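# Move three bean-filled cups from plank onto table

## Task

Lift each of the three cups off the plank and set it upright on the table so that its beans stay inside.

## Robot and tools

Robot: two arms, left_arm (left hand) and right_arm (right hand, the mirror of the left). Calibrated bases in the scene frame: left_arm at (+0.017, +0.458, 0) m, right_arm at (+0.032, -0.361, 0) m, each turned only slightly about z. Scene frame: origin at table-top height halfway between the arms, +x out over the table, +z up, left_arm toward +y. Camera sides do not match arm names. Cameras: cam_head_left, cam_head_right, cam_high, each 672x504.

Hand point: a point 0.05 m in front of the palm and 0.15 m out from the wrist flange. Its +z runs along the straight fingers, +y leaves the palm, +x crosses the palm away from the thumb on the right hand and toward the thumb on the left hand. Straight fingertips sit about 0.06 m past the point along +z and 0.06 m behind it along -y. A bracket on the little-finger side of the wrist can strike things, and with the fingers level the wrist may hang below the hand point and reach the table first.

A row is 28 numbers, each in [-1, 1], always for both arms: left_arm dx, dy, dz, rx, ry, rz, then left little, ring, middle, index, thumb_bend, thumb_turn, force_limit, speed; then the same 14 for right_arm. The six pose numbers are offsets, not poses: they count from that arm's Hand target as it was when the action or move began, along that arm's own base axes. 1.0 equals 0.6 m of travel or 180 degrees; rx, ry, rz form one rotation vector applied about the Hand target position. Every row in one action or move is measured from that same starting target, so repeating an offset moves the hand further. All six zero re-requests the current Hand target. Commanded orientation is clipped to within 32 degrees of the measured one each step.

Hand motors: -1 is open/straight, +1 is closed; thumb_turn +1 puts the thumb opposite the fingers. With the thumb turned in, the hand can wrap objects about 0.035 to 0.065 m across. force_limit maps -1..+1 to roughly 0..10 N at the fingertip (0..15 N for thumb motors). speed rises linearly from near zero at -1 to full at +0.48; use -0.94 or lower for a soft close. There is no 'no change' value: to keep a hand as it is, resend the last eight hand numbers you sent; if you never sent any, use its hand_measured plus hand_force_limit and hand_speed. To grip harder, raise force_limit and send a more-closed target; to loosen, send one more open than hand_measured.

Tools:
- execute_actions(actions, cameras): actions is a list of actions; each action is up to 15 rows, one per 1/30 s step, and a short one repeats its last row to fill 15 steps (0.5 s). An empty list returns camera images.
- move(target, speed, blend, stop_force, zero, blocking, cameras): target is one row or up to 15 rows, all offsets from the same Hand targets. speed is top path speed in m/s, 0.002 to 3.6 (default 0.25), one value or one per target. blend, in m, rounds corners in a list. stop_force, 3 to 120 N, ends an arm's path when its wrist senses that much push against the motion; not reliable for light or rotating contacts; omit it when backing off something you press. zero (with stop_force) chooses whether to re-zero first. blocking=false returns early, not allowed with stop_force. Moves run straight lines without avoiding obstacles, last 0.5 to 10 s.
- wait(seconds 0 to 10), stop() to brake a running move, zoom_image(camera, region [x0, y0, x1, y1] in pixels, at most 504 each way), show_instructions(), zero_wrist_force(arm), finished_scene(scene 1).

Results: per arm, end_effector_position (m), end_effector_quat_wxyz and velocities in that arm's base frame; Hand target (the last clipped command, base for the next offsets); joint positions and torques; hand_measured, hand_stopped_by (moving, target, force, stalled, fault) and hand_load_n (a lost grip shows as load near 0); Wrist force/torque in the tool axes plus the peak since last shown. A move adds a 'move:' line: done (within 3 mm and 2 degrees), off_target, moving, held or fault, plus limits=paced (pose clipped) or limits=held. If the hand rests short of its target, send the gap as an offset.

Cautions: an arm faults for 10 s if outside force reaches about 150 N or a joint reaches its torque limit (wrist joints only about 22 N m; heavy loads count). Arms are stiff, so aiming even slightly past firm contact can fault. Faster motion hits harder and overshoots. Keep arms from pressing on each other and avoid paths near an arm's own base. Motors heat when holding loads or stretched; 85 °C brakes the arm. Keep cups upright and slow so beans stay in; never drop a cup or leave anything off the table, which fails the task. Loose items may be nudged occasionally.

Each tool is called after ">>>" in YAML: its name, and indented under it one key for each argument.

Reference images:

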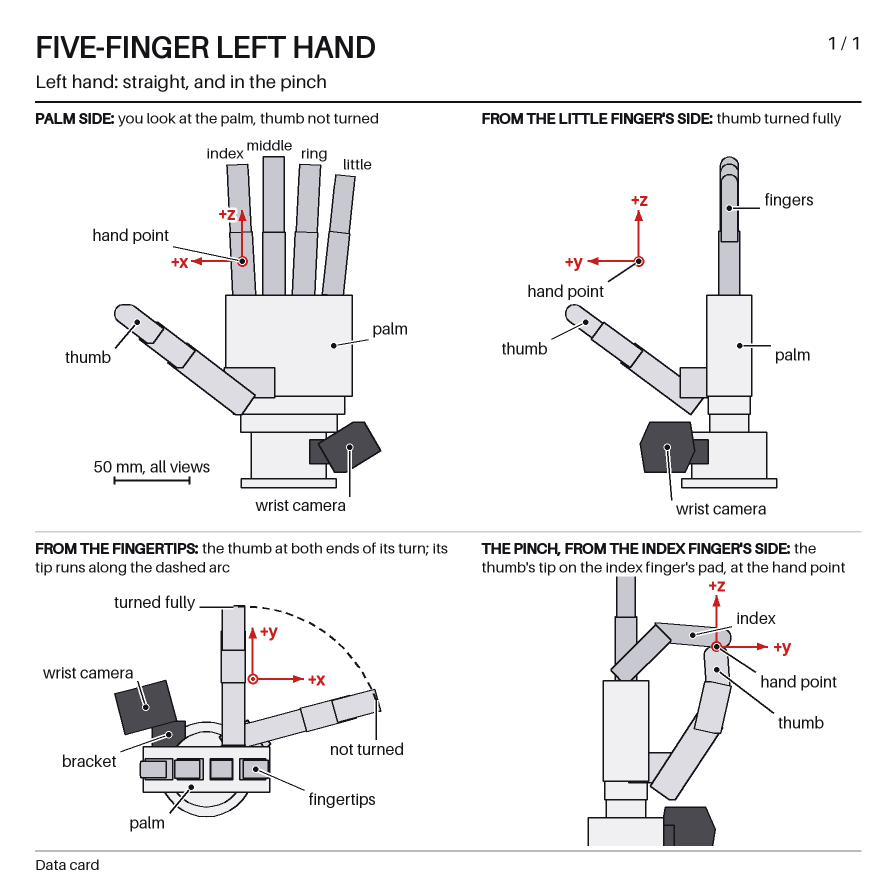

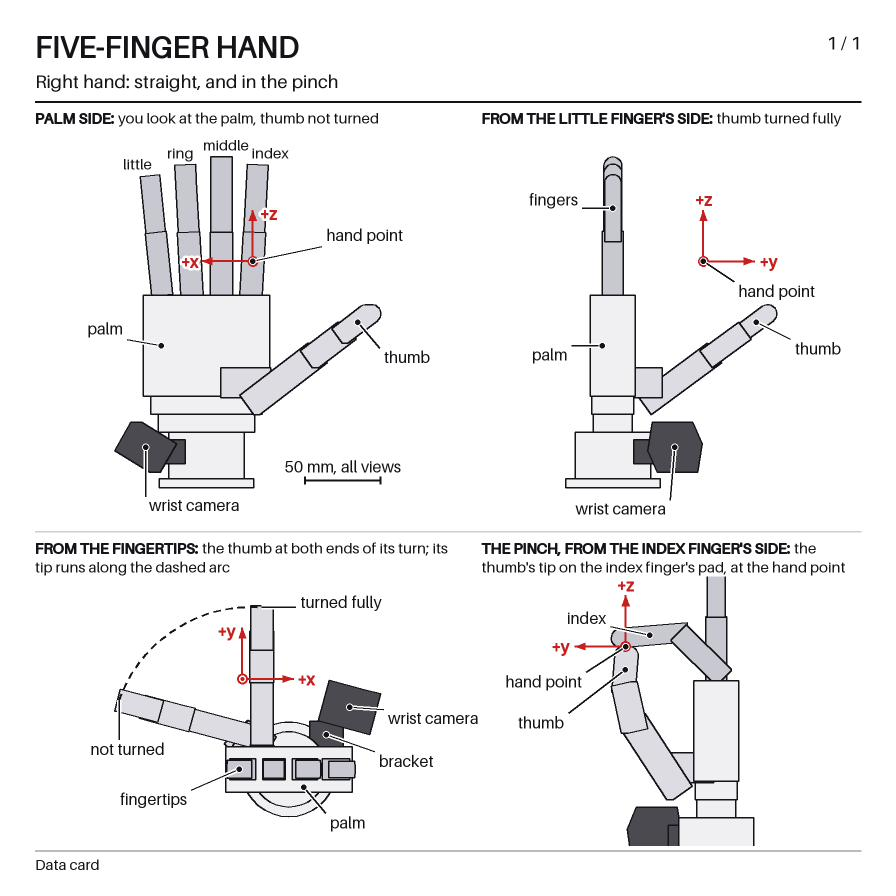

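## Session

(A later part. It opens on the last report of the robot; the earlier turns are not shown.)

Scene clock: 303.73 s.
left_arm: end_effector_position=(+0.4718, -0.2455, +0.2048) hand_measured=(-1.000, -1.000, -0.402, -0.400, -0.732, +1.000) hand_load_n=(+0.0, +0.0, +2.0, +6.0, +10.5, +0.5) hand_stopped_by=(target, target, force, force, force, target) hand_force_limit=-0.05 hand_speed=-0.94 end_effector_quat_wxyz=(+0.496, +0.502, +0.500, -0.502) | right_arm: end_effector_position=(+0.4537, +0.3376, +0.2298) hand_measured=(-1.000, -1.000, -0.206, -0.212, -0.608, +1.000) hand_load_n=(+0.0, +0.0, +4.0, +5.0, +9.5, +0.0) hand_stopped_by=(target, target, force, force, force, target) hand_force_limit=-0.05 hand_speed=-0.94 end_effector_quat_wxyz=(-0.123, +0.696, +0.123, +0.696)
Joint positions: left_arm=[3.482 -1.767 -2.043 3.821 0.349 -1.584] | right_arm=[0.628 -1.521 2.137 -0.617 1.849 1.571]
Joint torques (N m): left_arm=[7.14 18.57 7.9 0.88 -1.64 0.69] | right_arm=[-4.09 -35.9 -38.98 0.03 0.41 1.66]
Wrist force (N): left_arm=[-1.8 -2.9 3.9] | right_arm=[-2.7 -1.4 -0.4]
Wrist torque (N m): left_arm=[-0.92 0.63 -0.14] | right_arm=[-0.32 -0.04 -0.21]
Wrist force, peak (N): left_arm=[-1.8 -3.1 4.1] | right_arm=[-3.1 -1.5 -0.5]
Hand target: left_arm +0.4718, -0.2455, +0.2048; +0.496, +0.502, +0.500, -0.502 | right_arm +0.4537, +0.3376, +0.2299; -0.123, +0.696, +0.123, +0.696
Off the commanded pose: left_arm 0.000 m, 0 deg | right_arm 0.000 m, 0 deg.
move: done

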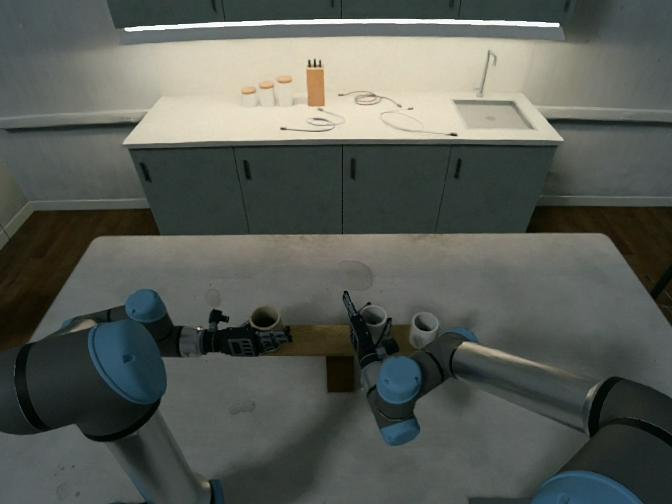

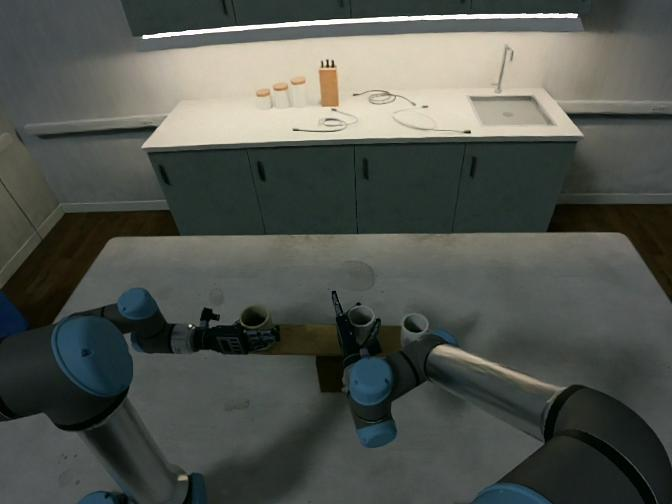

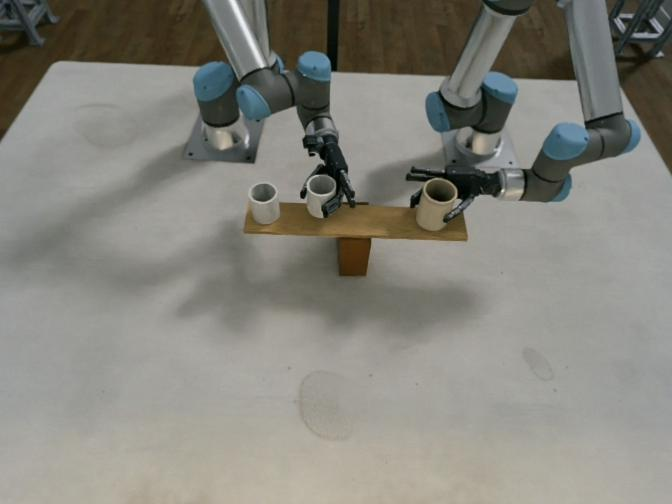

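>>> move:
  target:
    - [0,0,0,0,0,0,-1,-1,0.15,0.15,-0.25,1,-0.05,-0.94,0,0,0.1667,0,0,0,-1,-1,0.25,0.25,-0.15,1,-0.05,-0.94]
    - [0,0,0,0,0,0,-1,-1,0.15,0.15,-0.25,1,-0.05,-0.94,0.3734,-0.5255,0.1667,0,0,0,-1,-1,0.25,0.25,-0.15,1,-0.05,-0.94]
    - [0,0,0,0,0,0,-1,-1,0.15,0.15,-0.25,1,-0.05,-0.94,0.3734,-0.5255,-0.25,0,0,0,-1,-1,0.25,0.25,-0.15,1,-0.05,-0.94]
  speed: [0.12, 0.2, 0.15]
  blend: [0.03, 0.03, 0]
  cameras: ["all"]

>>> zoom_image:
  camera: "cam_high"
  region: [120, 160, 360, 360]

>>> zoom_image:
  camera: "cam_head_left"
  region: [380, 240, 600, 440]

Scene clock: 312.87 s.
left_arm: end_effector_position=(+0.4718, -0.2455, +0.2048) hand_measured=(-1.000, -1.000, -0.402, -0.400, -0.732, +1.000) hand_load_n=(+0.0, +0.0, +2.5, +6.0, +10.0, +0.5) hand_stopped_by=(target, target, force, force, force, target) hand_force_limit=-0.05 hand_speed=-0.94 end_effector_quat_wxyz=(+0.496, +0.502, +0.500, -0.502) | right_arm: end_effector_position=(+0.6777, +0.0223, +0.0799) hand_measured=(-1.000, -1.000, -0.206, -0.212, -0.608, +1.000) hand_load_n=(+0.0, +0.0, +4.0, +5.0, +10.0, +0.0) hand_stopped_by=(target, target, force, force, force, target) hand_force_limit=-0.05 hand_speed=-0.94 end_effector_quat_wxyz=(-0.123, +0.696, +0.123, +0.696)
Joint positions: left_arm=[3.482 -1.767 -2.043 3.821 0.349 -1.584] | right_arm=[-0.338 -1.104 2.112 -1.008 0.883 1.571]
Joint torques (N m): left_arm=[7.38 21.63 8.07 1.1 -1.49 0.5] | right_arm=[5.99 -23.38 1.22 -3.33 0.99 1.45]
Wrist force (N): left_arm=[-1.7 -2.8 3.8] | right_arm=[-2.7 -1.4 -0.3]
Wrist torque (N m): left_arm=[-0.89 0.65 -0.15] | right_arm=[-0.34 -0.03 -0.20]
Wrist force, peak (N): left_arm=[-1.9 -3.1 4.3] | right_arm=[-3.7 -1.2 -0.5]
Hand target: left_arm +0.4718, -0.2455, +0.2048; +0.496, +0.502, +0.500, -0.502 | right_arm +0.6777, +0.0223, +0.0799; -0.123, +0.696, +0.123, +0.696
Off the commanded pose: left_arm 0.000 m, 0 deg | right_arm 0.000 m, 0 deg.
move: done

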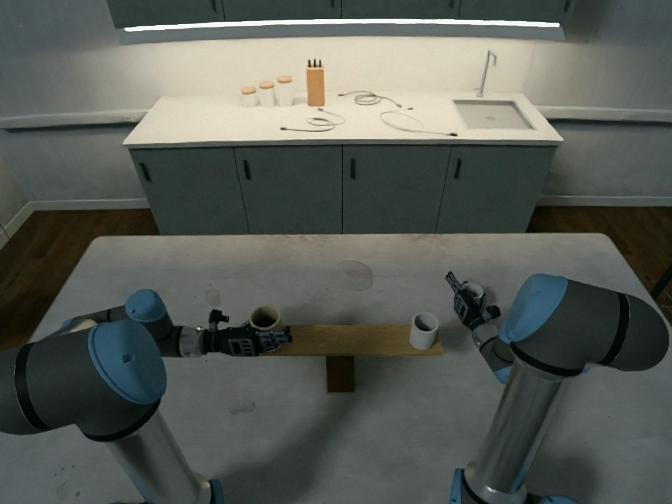

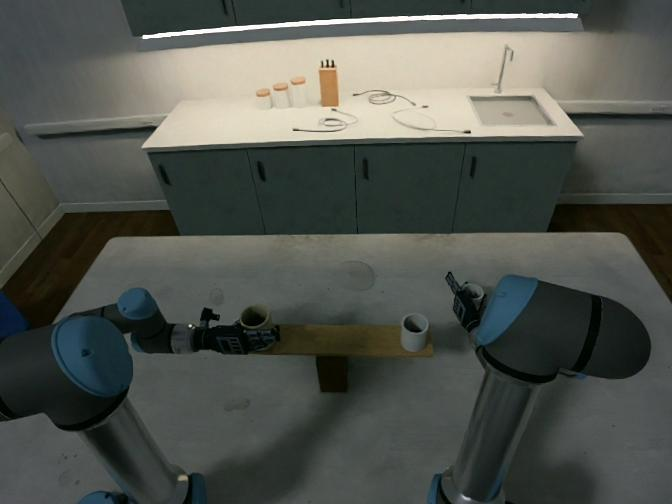

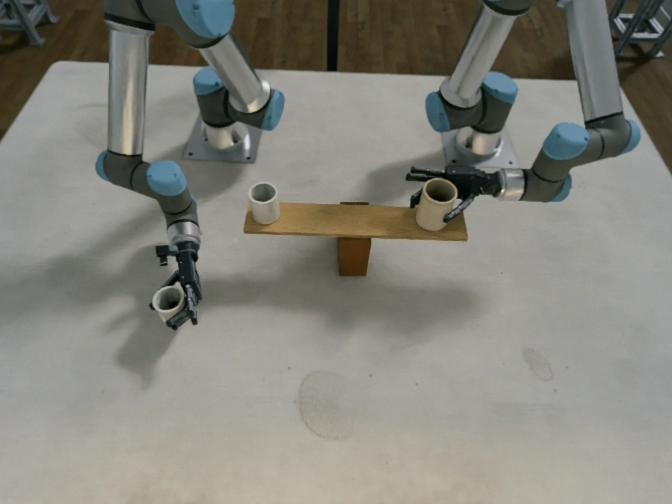

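Scaled by 2.100 from the camera's 672x504 image, which has a finer 960x720 frame.

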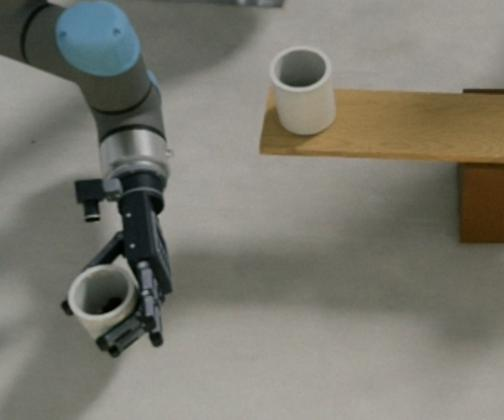

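Scaled by 2.291 from the camera's 672x504 image, which has a finer 960x720 frame.

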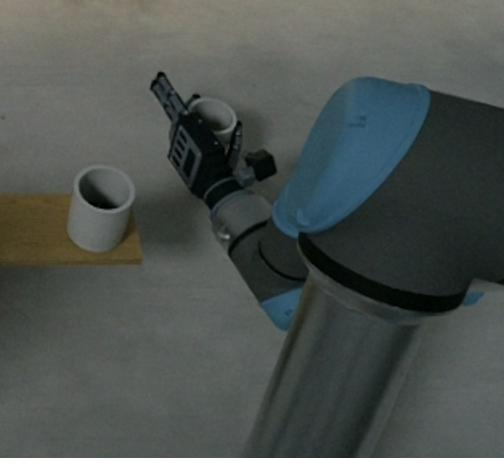

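>>> move:
  target: [0,0,0,0,0,0,-1,-1,0.15,0.15,-0.25,1,-0.05,-0.94,0,0,-0.025,-0.0057,0.01567,0,-1,-1,0.25,0.25,-0.15,1,-0.05,-0.94]
  speed: 0.1

>>> move:
  target: [0,0,0,0,0,0,-1,-1,0.15,0.15,-0.25,1,-0.05,-0.94,0,0,-0.07,0,0,0,-1,-1,0.25,0.25,-0.15,1,-0.05,-0.94]
  speed: 0.02
  stop_force: 3
  cameras: ["all"]

>>> zoom_image:
  camera: "cam_high"
  region: [120, 240, 240, 360]

>>> zoom_image:
  camera: "cam_head_left"
  region: [420, 260, 540, 390]

Scene clock: 319.73 s.
left_arm: end_effector_position=(+0.4718, -0.2455, +0.2048) hand_measured=(-1.000, -1.000, -0.402, -0.400, -0.732, +1.000) hand_load_n=(+0.0, +0.0, +2.5, +6.0, +10.5, +0.5) hand_stopped_by=(target, target, force, force, force, target) hand_force_limit=-0.05 hand_speed=-0.94 end_effector_quat_wxyz=(+0.496, +0.502, +0.500, -0.502) | right_arm: end_effector_position=(+0.6777, +0.0223, +0.0649) hand_measured=(-1.000, -1.000, -0.206, -0.212, -0.608, +1.000) hand_load_n=(+0.0, +0.0, +4.0, +5.0, +10.0, +0.0) hand_stopped_by=(target, target, force, force, force, target) hand_force_limit=-0.05 hand_speed=-0.94 end_effector_quat_wxyz=(-0.120, +0.714, +0.126, +0.678)
Joint positions: left_arm=[3.482 -1.767 -2.043 3.821 0.349 -1.584] | right_arm=[-0.335 -1.087 2.089 -0.935 0.887 1.529]
Joint torques (N m): left_arm=[6.96 22.65 8.25 1.04 -1.65 0.4] | right_arm=[5.6 -24.13 -29.69 0.3 1.03 -2]
Wrist force (N): left_arm=[-1.7 -2.9 3.9] | right_arm=[-2.6 -1.1 -0.3]
Wrist torque (N m): left_arm=[-0.91 0.63 -0.14] | right_arm=[-0.28 -0.02 -0.09]
Wrist force, peak (N): left_arm=[-1.9 -3.0 4.3] | right_arm=[-3.0 -1.4 -0.3]
Hand target: left_arm +0.4718, -0.2455, +0.2048; +0.496, +0.502, +0.500, -0.502 | right_arm +0.6777, +0.0223, +0.0649; -0.120, +0.714, +0.126, +0.678
Off the commanded pose: left_arm 0.000 m, 0 deg | right_arm 0.000 m, 0 deg.
move: done

Scene clock: 322.23 s.
left_arm: end_effector_position=(+0.4718, -0.2455, +0.2048) hand_measured=(-1.000, -1.000, -0.402, -0.400, -0.732, +1.000) hand_load_n=(+0.0, +0.0, +2.5, +6.0, +10.5, +0.5) hand_stopped_by=(target, target, force, force, force, target) hand_force_limit=-0.05 hand_speed=-0.94 end_effector_quat_wxyz=(+0.496, +0.502, +0.500, -0.502) | right_arm: end_effector_position=(+0.6776, +0.0223, +0.0389) hand_measured=(-1.000, -1.000, -0.206, -0.212, -0.608, +1.000) hand_load_n=(+0.0, +0.0, +3.0, +5.5, +9.0, -0.5) hand_stopped_by=(target, target, force, force, force, target) hand_force_limit=-0.05 hand_speed=-0.94 end_effector_quat_wxyz=(-0.120, +0.714, +0.126, +0.678)
Joint positions: left_arm=[3.482 -1.767 -2.043 3.821 0.349 -1.584] | right_arm=[-0.335 -1.026 2.095 -1.001 0.887 1.529]
Joint torques (N m): left_arm=[6.62 23.82 7.65 0.92 -1.44 0.32] | right_arm=[3.78 -51.96 -24.11 0.26 0.6 1.7]
Wrist force (N): left_arm=[-1.6 -2.8 3.8] | right_arm=[-2.6 -1.3 0.0]
Wrist torque (N m): left_arm=[-0.89 0.63 -0.14] | right_arm=[-0.33 -0.03 -0.09]
Wrist force, peak (N): left_arm=[-1.9 -3.1 4.1] | right_arm=[7.3 -5.4 -3.4]
Hand target: left_arm +0.4718, -0.2455, +0.2048; +0.496, +0.502, +0.500, -0.502 | right_arm +0.6777, +0.0223, +0.0389; -0.120, +0.714, +0.126, +0.678 (not the last commanded pose)
Off the commanded pose: left_arm 0.000 m, 0 deg | right_arm 0.016 m, 0 deg.
move: contact (right_arm)

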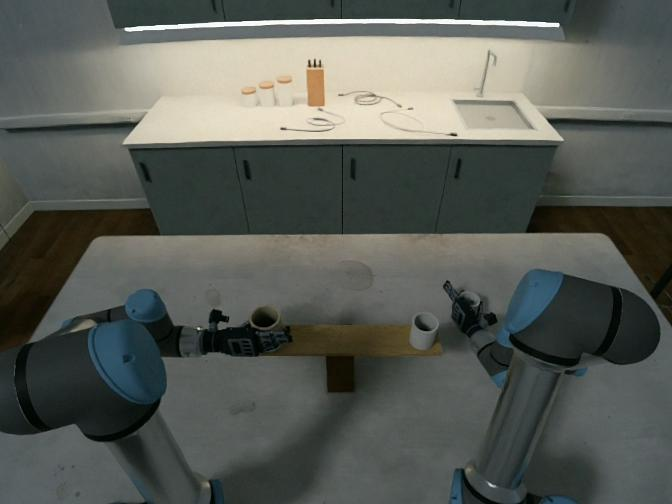

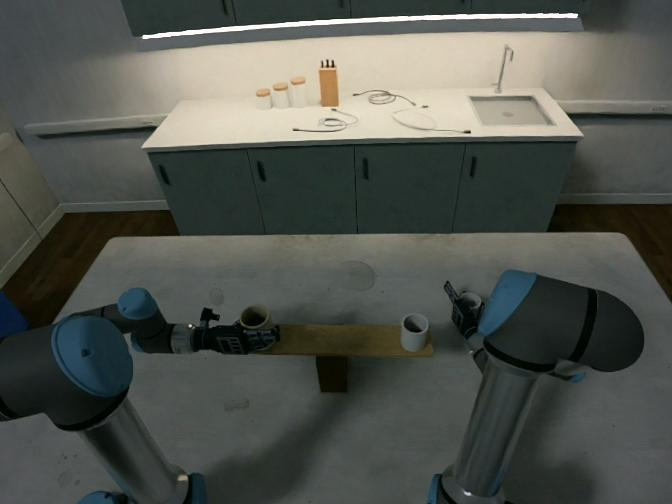

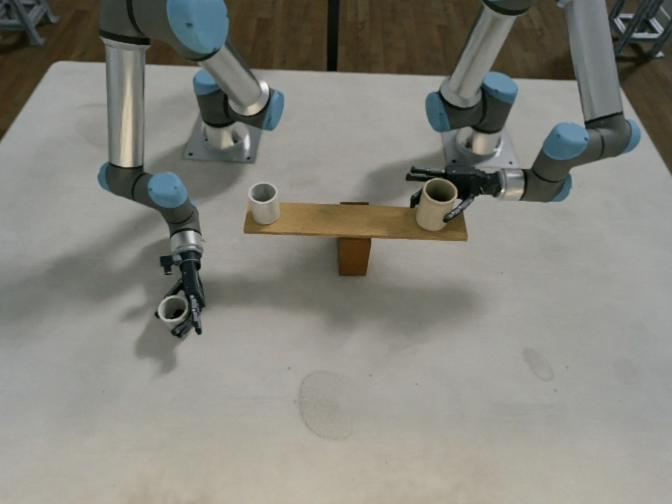

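Scaled by 4.200 from the camera's 672x504 image, which has a finer 960x720 frame.

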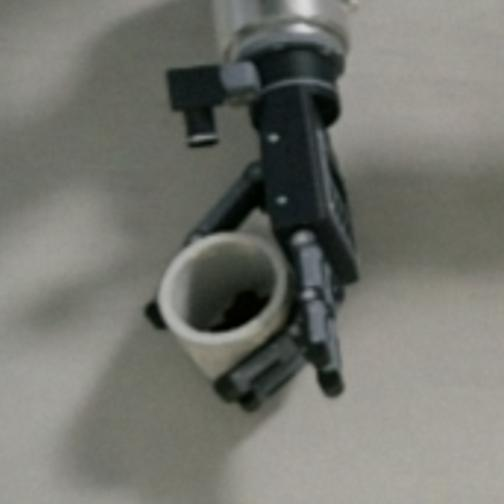

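Scaled by 3.877 from the camera's 672x504 image, which has a finer 960x720 frame.

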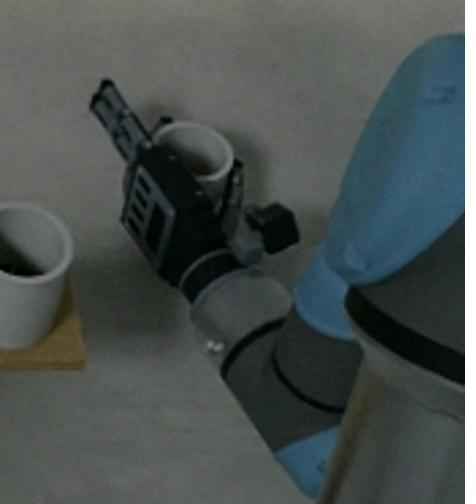

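>>> execute_actions:
  actions:
    - [[0,0,0,0,0,0,-1,-1,0.15,0.15,-0.25,1,-0.05,-0.94,0,0,0,0,0,0,-1,-1,-0.5,-0.5,-0.8,1,-0.05,-0.7]]
    - [[0,0,0,0,0,0,-1,-1,0.15,0.15,-0.25,1,-0.05,-0.94,0,0,0,0,0,0,-1,-1,-1,-1,-1,1,-0.05,-0.4]]
  cameras: ["all"]

>>> zoom_image:
  camera: "cam_high"
  region: [120, 240, 240, 360]

>>> zoom_image:
  camera: "cam_head_left"
  region: [420, 260, 540, 390]

Scene clock: 326.17 s.
left_arm: end_effector_position=(+0.4718, -0.2455, +0.2048) hand_measured=(-1.000, -1.000, -0.402, -0.400, -0.732, +1.000) hand_load_n=(+0.0, +0.0, +2.5, +6.0, +10.0, +0.5) hand_stopped_by=(target, target, force, force, force, target) hand_force_limit=-0.05 hand_speed=-0.94 end_effector_quat_wxyz=(+0.496, +0.502, +0.500, -0.502) | right_arm: end_effector_position=(+0.6777, +0.0223, +0.0389) hand_measured=(-1.000, -1.000, -1.000, -1.000, -1.000, +1.000) hand_load_n=(+0.0, +0.0, +0.0, +0.0, +0.0, +0.0) hand_stopped_by=(target, target, target, target, target, target) hand_force_limit=-0.05 hand_speed=-0.40 end_effector_quat_wxyz=(-0.120, +0.714, +0.126, +0.678)
Joint positions: left_arm=[3.482 -1.767 -2.043 3.821 0.349 -1.584] | right_arm=[-0.335 -1.026 2.095 -1.001 0.887 1.529]
Joint torques (N m): left_arm=[6.54 24.81 7.93 0.89 -1.34 0.22] | right_arm=[2.29 -42.16 -23.75 0.11 0.8 1.49]
Wrist force (N): left_arm=[-1.7 -3.0 4.0] | right_arm=[-0.6 -1.4 -0.4]
Wrist torque (N m): left_arm=[-0.93 0.65 -0.14] | right_arm=[-0.32 -0.05 -0.08]
Wrist force, peak (N): left_arm=[-1.7 -3.1 4.2] | right_arm=[-2.8 -1.5 -0.3]
Hand target: left_arm +0.4718, -0.2455, +0.2048; +0.496, +0.502, +0.500, -0.502 | right_arm +0.6777, +0.0223, +0.0389; -0.120, +0.714, +0.126, +0.678
Off the commanded pose: left_arm 0.000 m, 0 deg | right_arm 0.000 m, 0 deg.
Step readings (end_effector_position of left_arm | right_arm):
0: (+0.4718, -0.2455, +0.2048) | (+0.6777, +0.0223, +0.0389)
1: (+0.4718, -0.2455, +0.2048) | (+0.6777, +0.0223, +0.0389)
2: (+0.4718, -0.2455, +0.2048) | (+0.6777, +0.0223, +0.0389)
4: (+0.4718, -0.2455, +0.2048) | (+0.6777, +0.0223, +0.0389)
8: (+0.4718, -0.2455, +0.2048) | (+0.6777, +0.0223, +0.0389)
15: (+0.4718, -0.2455, +0.2048) | (+0.6777, +0.0223, +0.0389)
16: (+0.4718, -0.2455, +0.2048) | (+0.6777, +0.0223, +0.0389)
17: (+0.4718, -0.2455, +0.2048) | (+0.6777, +0.0223, +0.0389)
19: (+0.4718, -0.2455, +0.2048) | (+0.6777, +0.0223, +0.0389)
23: (+0.4718, -0.2455, +0.2048) | (+0.6777, +0.0223, +0.0389)
30: (+0.4718, -0.2455, +0.2048) | (+0.6777, +0.0223, +0.0389)

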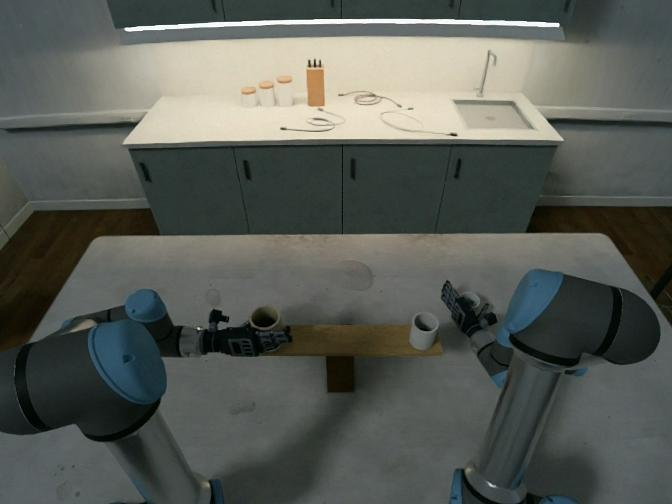

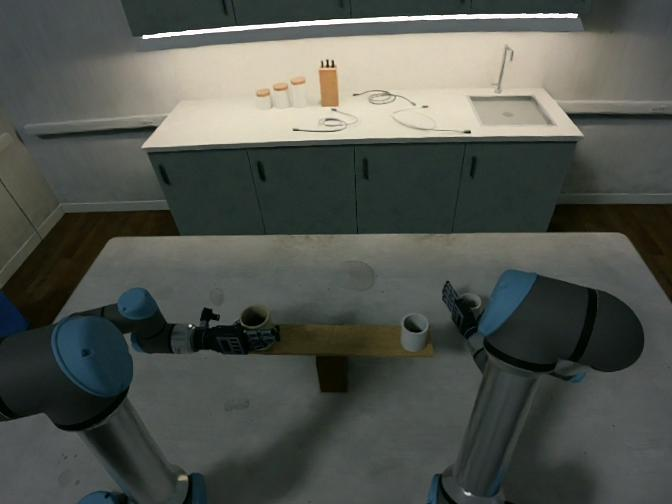

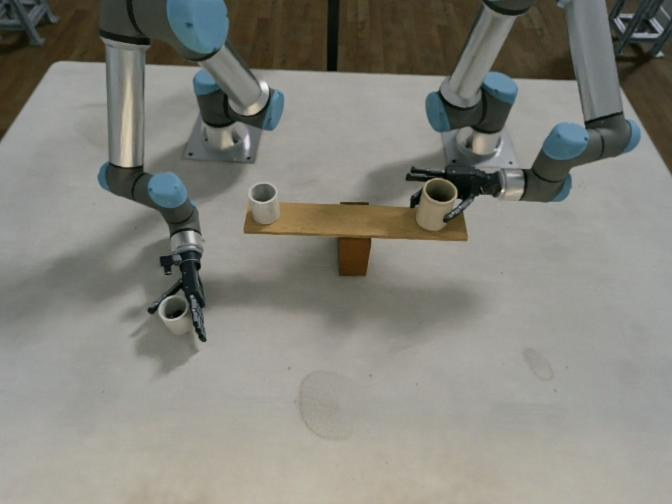

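Scaled by 4.200 from the camera's 672x504 image, which has a finer 960x720 frame.

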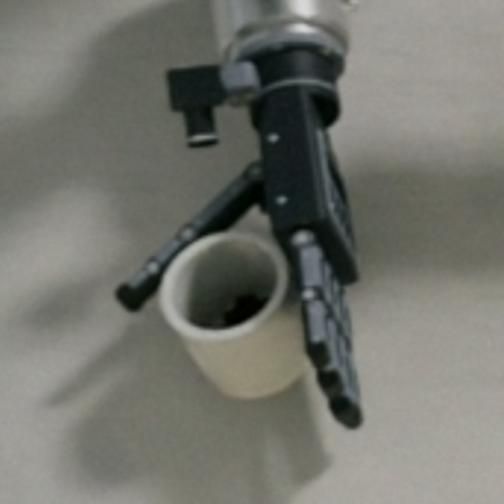

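Scaled by 3.877 from the camera's 672x504 image, which has a finer 960x720 frame.

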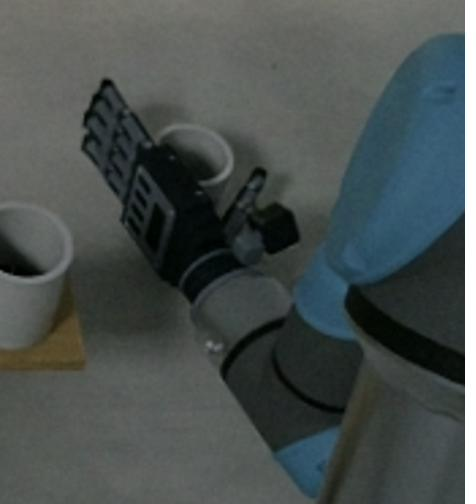

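>>> move:
  target:
    - [0,0,0,0,0,0,-1,-1,0.15,0.15,-0.25,1,-0.05,-0.94,-0.1265,0.042,0.0167,0,0,0,-1,-1,-1,-1,-1,1,-0.05,-0.4]
    - [0,0,0,0,0,0,-1,-1,0.15,0.15,-0.25,1,-0.05,-0.94,-0.1265,0.042,0.485,0.0057,-0.01567,0,-1,-1,-1,-1,-1,1,-0.05,-0.4]
    - [0,0,0,0,0,0,-1,-1,0.15,0.15,-0.25,1,-0.05,-0.94,-0.4737,0.3968,0.4352,0.0018,-0.0168,-0.152,-1,-1,-1,-1,-1,1,-0.05,-0.4]
    - [0,0,0,0,0,0,-1,-1,0.15,0.15,-0.25,1,-0.05,-0.94,-0.4737,0.3968,0.2685,0.0018,-0.0168,-0.152,-1,-1,-1,-1,-1,1,-0.05,-0.4]
  speed: [0.1, 0.25, 0.25, 0.15]
  blend: [0.02, 0.05, 0.02, 0]
  cameras: ["all"]

>>> zoom_image:
  camera: "cam_high"
  region: [200, 120, 360, 260]

>>> zoom_image:
  camera: "cam_high"
  region: [120, 240, 240, 360]

>>> zoom_image:
  camera: "cam_head_left"
  region: [340, 280, 500, 400]

Scene clock: 344.73 s.
left_arm: end_effector_position=(+0.4718, -0.2455, +0.2048) hand_measured=(-1.000, -1.000, -0.402, -0.400, -0.732, +1.000) hand_load_n=(+0.0, +0.0, +2.5, +6.0, +10.5, +0.5) hand_stopped_by=(target, target, force, force, force, target) hand_force_limit=-0.05 hand_speed=-0.94 end_effector_quat_wxyz=(+0.496, +0.502, +0.500, -0.502) | right_arm: end_effector_position=(+0.3934, +0.2603, +0.2000) hand_measured=(-1.000, -1.000, -1.000, -1.000, -1.000, +1.000) hand_load_n=(+0.0, +0.0, +0.0, +0.0, +0.0, +0.0) hand_stopped_by=(target, target, target, target, target, target) hand_force_limit=-0.05 hand_speed=-0.40 end_effector_quat_wxyz=(+0.045, +0.706, -0.045, +0.706)
Joint positions: left_arm=[3.482 -1.767 -2.043 3.821 0.349 -1.584] | right_arm=[0.806 -1.429 2.13 -0.701 2.505 1.57]
Joint torques (N m): left_arm=[6.07 25.47 7.98 1.13 -1.33 0.21] | right_arm=[7.27 -13.96 -2.46 -3.19 2.22 -1.83]
Wrist force (N): left_arm=[-2.1 -2.9 4.1] | right_arm=[-0.7 -1.6 -0.5]
Wrist torque (N m): left_arm=[-0.92 0.68 -0.15] | right_arm=[-0.35 -0.06 -0.15]
Wrist force, peak (N): left_arm=[-1.8 -3.2 4.1] | right_arm=[-0.4 -2.5 -1.3]
Hand target: left_arm +0.4718, -0.2455, +0.2048; +0.496, +0.502, +0.500, -0.502 | right_arm +0.3935, +0.2604, +0.2000; +0.045, +0.706, -0.045, +0.706
Off the commanded pose: left_arm 0.000 m, 0 deg | right_arm 0.000 m, 0 deg.
move: done

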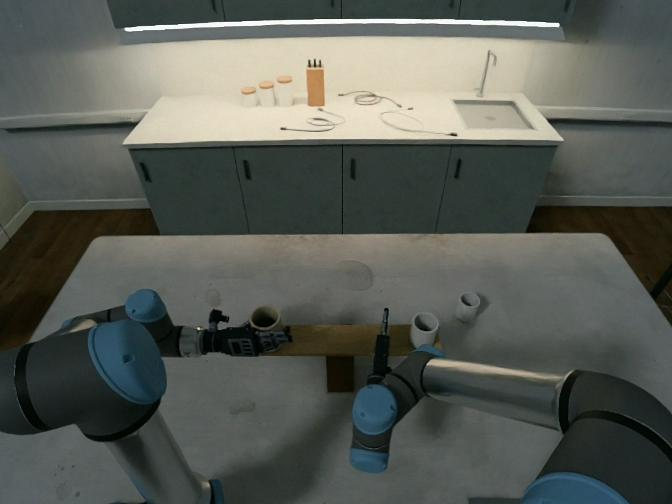

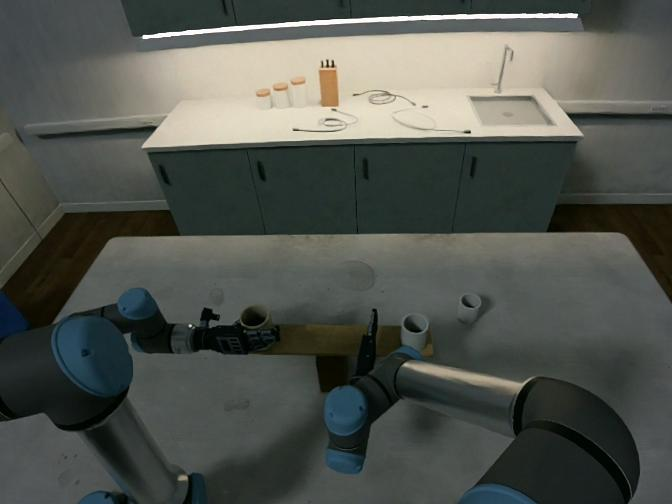

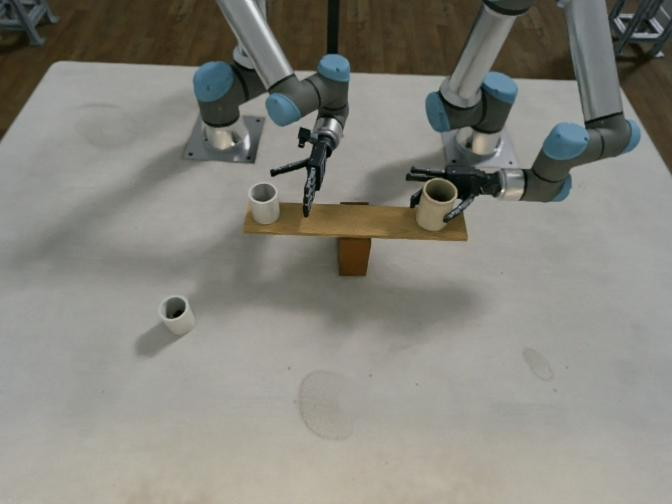

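Scaled by 3.150 from the camera's 672x504 image, which has a finer 960x720 frame.

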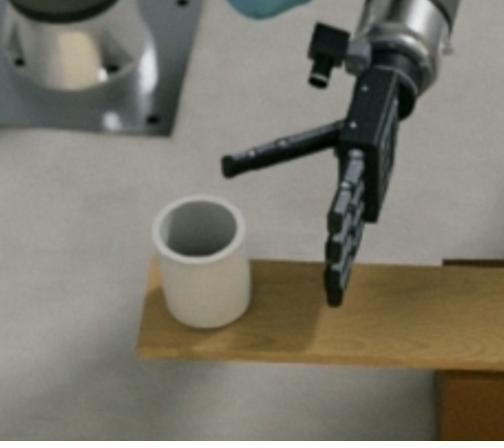

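Scaled by 4.200 from the camera's 672x504 image, which has a finer 960x720 frame.

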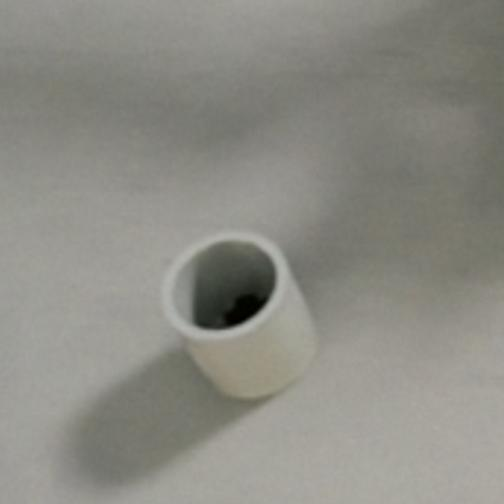

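Scaled by 3.150 from the camera's 672x504 image, which has a finer 960x720 frame.

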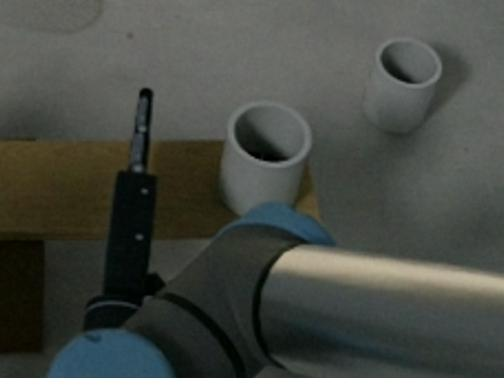

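>>> move:
  target: [0,0,0,0,0,0,-1,-1,0.15,0.15,-0.25,1,-0.05,-0.94,0.094,-0.0961,0,0,0,0,-1,-1,-1,-1,-1,1,-0.05,-0.4]
  speed: 0.06
  stop_force: 5
  cameras: ["all"]

Scene clock: 361.77 s.
left_arm: end_effector_position=(+0.4718, -0.2455, +0.2048) hand_measured=(-1.000, -1.000, -0.402, -0.400, -0.732, +1.000) hand_load_n=(+0.0, +0.0, +2.5, +6.0, +10.5, +0.5) hand_stopped_by=(target, target, force, force, force, target) hand_force_limit=-0.05 hand_speed=-0.94 end_effector_quat_wxyz=(+0.496, +0.502, +0.500, -0.502) | right_arm: end_effector_position=(+0.4499, +0.2027, +0.2000) hand_measured=(-1.000, -1.000, -1.000, -1.000, -1.000, +1.000) hand_load_n=(+0.0, +0.0, +0.0, +0.0, +0.0, +0.0) hand_stopped_by=(target, target, target, target, target, target) hand_force_limit=-0.05 hand_speed=-0.40 end_effector_quat_wxyz=(+0.045, +0.706, -0.045, +0.706)
Joint positions: left_arm=[3.482 -1.767 -2.043 3.821 0.349 -1.584] | right_arm=[0.574 -1.481 2.191 -0.71 2.273 1.571]
Joint torques (N m): left_arm=[7.27 27.62 8.1 1.1 -1.23 0.14] | right_arm=[-6.97 -34.14 -2.7 -3.08 -2.44 1.48]
Wrist force (N): left_arm=[-1.5 -2.7 3.8] | right_arm=[-0.8 -1.4 -0.3]
Wrist torque (N m): left_arm=[-0.87 0.63 -0.15] | right_arm=[-0.34 -0.06 -0.14]
Wrist force, peak (N): left_arm=[-2.0 -2.9 4.2] | right_arm=[-0.7 -2.4 -2.4]
Hand target: left_arm +0.4718, -0.2455, +0.2048; +0.496, +0.502, +0.500, -0.502 | right_arm +0.4499, +0.2027, +0.2000; +0.045, +0.706, -0.045, +0.706
Off the commanded pose: left_arm 0.000 m, 0 deg | right_arm 0.000 m, 0 deg.
move: done

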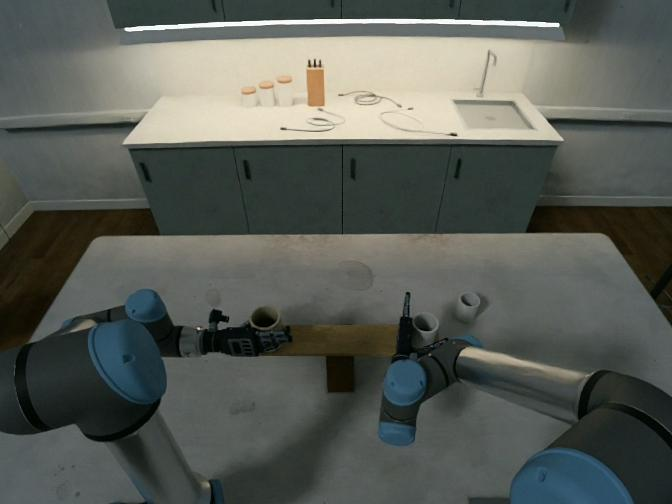

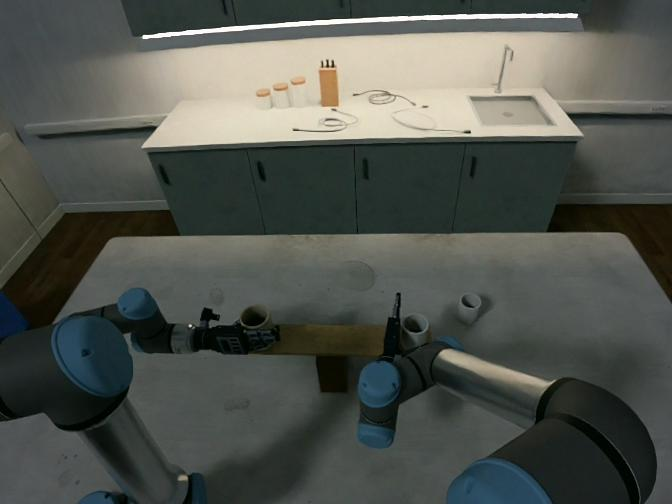

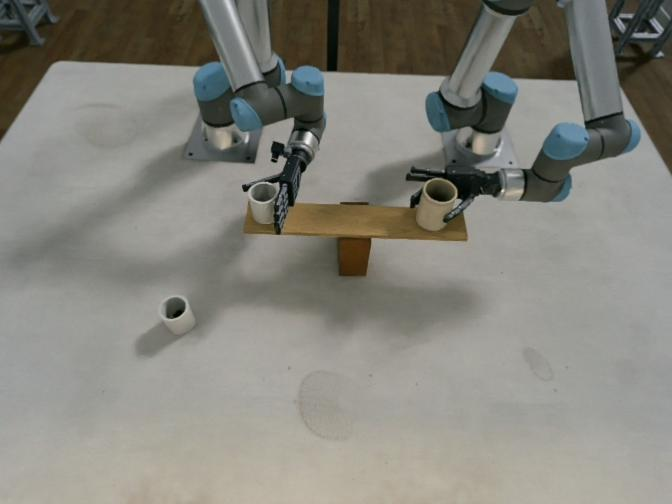

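>>> zoom_image:
  camera: "cam_high"
  region: [210, 120, 370, 250]

>>> zoom_image:
  camera: "cam_head_left"
  region: [350, 270, 510, 390]

Scaled by 3.150 from the camera's 672x504 image, which has a finer 960x720 frame.

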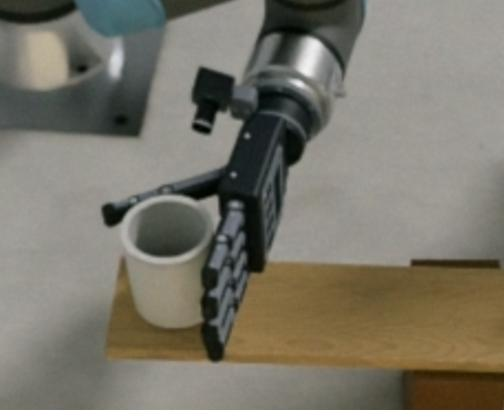

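Scaled by 3.150 from the camera's 672x504 image, which has a finer 960x720 frame.

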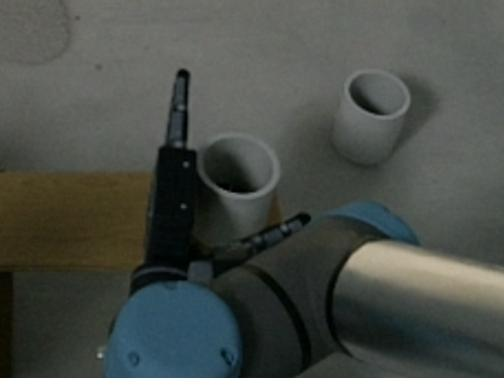

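>>> execute_actions:
  actions:
    - [[0,0,0,0,0,0,-1,-1,0.15,0.15,-0.25,1,-0.05,-0.94,0,0,0,0,0,0,-1,-1,-0.6,-0.5,-0.7,1,-0.5,-0.6]]
    - [[0,0,0,0,0,0,-1,-1,0.15,0.15,-0.25,1,-0.05,-0.94,0,0,0,0,0,0,-1,-1,-0.6,-0.5,-0.7,1,-0.5,-0.6]]
    - [[0,0,0,0,0,0,-1,-1,0.15,0.15,-0.25,1,-0.05,-0.94,0,0,0,0,0,0,-1,-1,0.2,0.2,-0.2,1,-0.5,-0.93]]
  cameras: []

>>> wait:
  seconds: 2.5
  cameras: ["cam_high","cam_head_left"]

Scene clock: 369.17 s.
left_arm: end_effector_position=(+0.4718, -0.2455, +0.2048) hand_measured=(-1.000, -1.000, -0.402, -0.400, -0.732, +1.000) hand_load_n=(-0.5, +0.0, +2.5, +6.0, +10.5, +0.0) hand_stopped_by=(target, target, force, force, force, target) hand_force_limit=-0.05 hand_speed=-0.94 end_effector_quat_wxyz=(+0.496, +0.502, +0.500, -0.502) | right_arm: end_effector_position=(+0.4499, +0.2027, +0.2000) hand_measured=(-1.000, -1.000, -0.268, -0.284, -0.592, +1.000) hand_load_n=(+0.0, +0.0, +3.5, +0.5, +6.0, +0.5) hand_stopped_by=(target, target, force, force, force, target) hand_force_limit=-0.50 hand_speed=-0.93 end_effector_quat_wxyz=(+0.045, +0.706, -0.045, +0.706)
Joint positions: left_arm=[3.482 -1.767 -2.043 3.821 0.349 -1.584] | right_arm=[0.574 -1.481 2.191 -0.71 2.273 1.571]
Joint torques (N m): left_arm=[6.72 29.61 8.46 1.01 -1.31 -0.15] | right_arm=[-6.59 -35.17 -4.79 -1.84 0.61 1.65]
Wrist force (N): left_arm=[-1.6 -2.8 4.0] | right_arm=[-1.0 -1.6 -0.6]
Wrist torque (N m): left_arm=[-0.90 0.64 -0.15] | right_arm=[-0.33 -0.10 -0.15]
Wrist force, peak (N): left_arm=[-1.7 -3.0 4.2] | right_arm=[-1.7 -2.0 -0.1]
Hand target: left_arm +0.4718, -0.2455, +0.2048; +0.496, +0.502, +0.500, -0.502 | right_arm +0.4499, +0.2027, +0.2000; +0.045, +0.706, -0.045, +0.706
Off the commanded pose: left_arm 0.000 m, 0 deg | right_arm 0.000 m, 0 deg.
Step readings (end_effector_position of left_arm | right_arm):
0: (+0.4718, -0.2455, +0.2048) | (+0.4499, +0.2027, +0.2000)
1: (+0.4718, -0.2455, +0.2048) | (+0.4499, +0.2027, +0.2000)
2: (+0.4718, -0.2455, +0.2048) | (+0.4499, +0.2027, +0.2000)
4: (+0.4718, -0.2455, +0.2048) | (+0.4499, +0.2027, +0.2000)
8: (+0.4718, -0.2455, +0.2048) | (+0.4499, +0.2027, +0.2000)
15: (+0.4718, -0.2455, +0.2048) | (+0.4499, +0.2027, +0.2000)
16: (+0.4718, -0.2455, +0.2048) | (+0.4499, +0.2027, +0.2000)
17: (+0.4718, -0.2455, +0.2048) | (+0.4499, +0.2027, +0.2000)
19: (+0.4718, -0.2455, +0.2048) | (+0.4499, +0.2027, +0.2000)
23: (+0.4718, -0.2455, +0.2048) | (+0.4499, +0.2027, +0.2000)
30: (+0.4718, -0.2455, +0.2048) | (+0.4499, +0.2027, +0.2000)
31: (+0.4718, -0.2455, +0.2048) | (+0.4499, +0.2027, +0.2000)
32: (+0.4718, -0.2455, +0.2048) | (+0.4499, +0.2027, +0.2000)
34: (+0.4718, -0.2455, +0.2048) | (+0.4499, +0.2027, +0.2000)
38: (+0.4718, -0.2455, +0.2048) | (+0.4499, +0.2027, +0.2000)
45: (+0.4718, -0.2455, +0.2048) | (+0.4499, +0.2027, +0.2000)
No camera images: "cameras" was empty.

Scene clock: 371.67 s.
left_arm: end_effector_position=(+0.4718, -0.2455, +0.2048) hand_measured=(-1.000, -1.000, -0.402, -0.400, -0.732, +1.000) hand_load_n=(+0.0, +0.0, +2.0, +6.0, +10.5, +0.5) hand_stopped_by=(target, target, force, force, force, target) hand_force_limit=-0.05 hand_speed=-0.94 end_effector_quat_wxyz=(+0.496, +0.502, +0.500, -0.502) | right_arm: end_effector_position=(+0.4499, +0.2027, +0.2000) hand_measured=(-1.000, -1.000, -0.268, -0.284, -0.592, +1.000) hand_load_n=(+0.0, +0.0, +4.0, +0.5, +6.0, +0.0) hand_stopped_by=(target, target, force, force, force, target) hand_force_limit=-0.50 hand_speed=-0.93 end_effector_quat_wxyz=(+0.045, +0.706, -0.045, +0.706)
Joint positions: left_arm=[3.482 -1.767 -2.043 3.821 0.349 -1.584] | right_arm=[0.574 -1.481 2.191 -0.71 2.273 1.571]
Joint torques (N m): left_arm=[6.87 29.59 8.47 0.97 -1.2 -0.35] | right_arm=[-6.32 -34.27 -7.51 -0.99 0.6 1.45]
Wrist force (N): left_arm=[-1.8 -2.7 3.9] | right_arm=[-1.1 -1.7 -0.6]
Wrist torque (N m): left_arm=[-0.89 0.64 -0.15] | right_arm=[-0.34 -0.06 -0.16]
Wrist force, peak (N): left_arm=[-2.1 -2.7 4.1] | right_arm=[-1.3 -1.8 -0.5]
Hand target: left_arm +0.4718, -0.2455, +0.2048; +0.496, +0.502, +0.500, -0.502 | right_arm +0.4499, +0.2027, +0.2000; +0.045, +0.706, -0.045, +0.706
Off the commanded pose: left_arm 0.000 m, 0 deg | right_arm 0.000 m, 0 deg.
wait: 2.50 s; at rest by 0.17 s
Images, in order (width x height): cam_head_left 672x504, cam_high 672x504.

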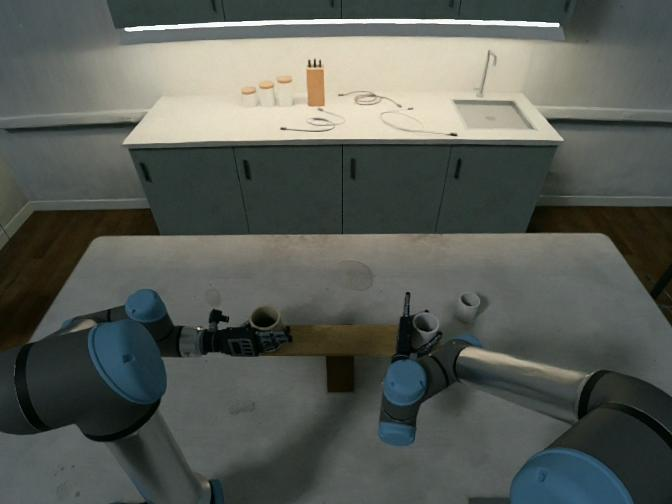

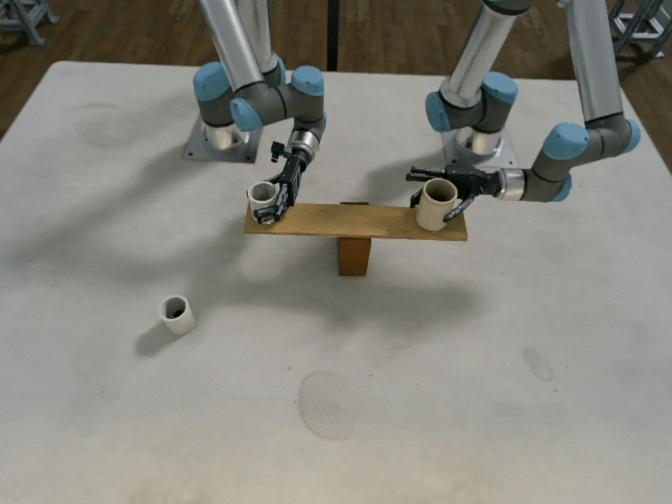

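>>> execute_actions:
  actions:
    - [[0,0,0,0,0,0,-1,-1,0.15,0.15,-0.25,1,-0.05,-0.94,0,0,0,0,0,0,-1,-1,0.25,0.25,-0.15,1,-0.05,-0.94]]
  cameras: ["cam_high"]

>>> zoom_image:
  camera: "cam_high"
  region: [210, 120, 370, 250]

Scene clock: 373.33 s.
left_arm: end_effector_position=(+0.4718, -0.2455, +0.2048) hand_measured=(-1.000, -1.000, -0.402, -0.400, -0.732, +1.000) hand_load_n=(+0.0, +0.0, +2.0, +6.0, +10.5, +0.5) hand_stopped_by=(target, target, force, force, force, target) hand_force_limit=-0.05 hand_speed=-0.94 end_effector_quat_wxyz=(+0.496, +0.502, +0.500, -0.502) | right_arm: end_effector_position=(+0.4499, +0.2027, +0.2000) hand_measured=(-1.000, -1.000, -0.258, -0.258, -0.596, +1.000) hand_load_n=(+0.0, +0.0, +2.0, +5.5, +9.5, -0.5) hand_stopped_by=(target, target, force, force, force, target) hand_force_limit=-0.05 hand_speed=-0.94 end_effector_quat_wxyz=(+0.045, +0.706, -0.045, +0.706)
Joint positions: left_arm=[3.482 -1.767 -2.043 3.821 0.349 -1.584] | right_arm=[0.574 -1.481 2.191 -0.71 2.273 1.571]
Joint torques (N m): left_arm=[7.1 30.43 7.98 0.96 -1.15 -0.22] | right_arm=[-5.83 -34.57 -8.79 -0.33 0.48 1.28]
Wrist force (N): left_arm=[-1.3 -2.8 3.7] | right_arm=[-1.7 -1.3 -0.5]
Wrist torque (N m): left_arm=[-0.89 0.66 -0.14] | right_arm=[-0.30 -0.03 -0.11]
Wrist force, peak (N): left_arm=[-2.0 -2.8 4.1] | right_arm=[-2.0 -1.6 -0.3]
Hand target: left_arm +0.4718, -0.2455, +0.2048; +0.496, +0.502, +0.500, -0.502 | right_arm +0.4499, +0.2027, +0.2000; +0.045, +0.706, -0.045, +0.706
Off the commanded pose: left_arm 0.000 m, 0 deg | right_arm 0.000 m, 0 deg.
Step readings (end_effector_position of left_arm | right_arm):
0: (+0.4718, -0.2455, +0.2048) | (+0.4499, +0.2027, +0.2000)
1: (+0.4718, -0.2455, +0.2048) | (+0.4499, +0.2027, +0.2000)
2: (+0.4718, -0.2455, +0.2048) | (+0.4499, +0.2027, +0.2000)
4: (+0.4718, -0.2455, +0.2048) | (+0.4499, +0.2027, +0.2000)
8: (+0.4718, -0.2455, +0.2048) | (+0.4499, +0.2027, +0.2000)
15: (+0.4718, -0.2455, +0.2048) | (+0.4499, +0.2027, +0.2000)
Images, in order (width x height): cam_high 672x504.

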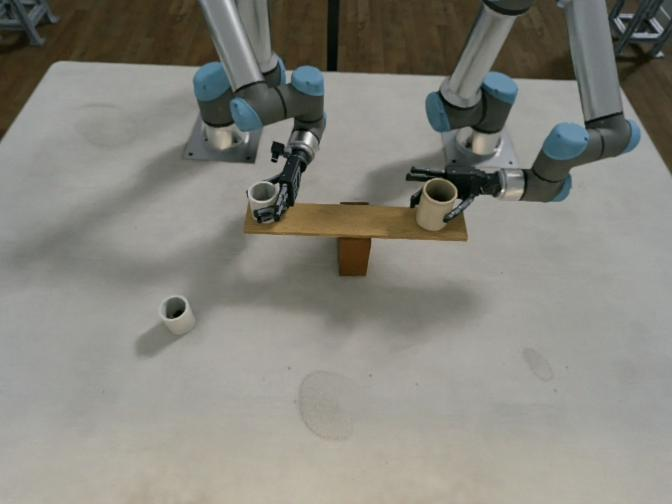

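Scaled by 3.150 from the camera's 672x504 image, which has a finer 960x720 frame.

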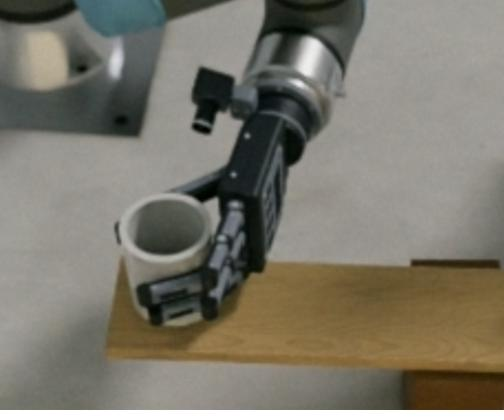

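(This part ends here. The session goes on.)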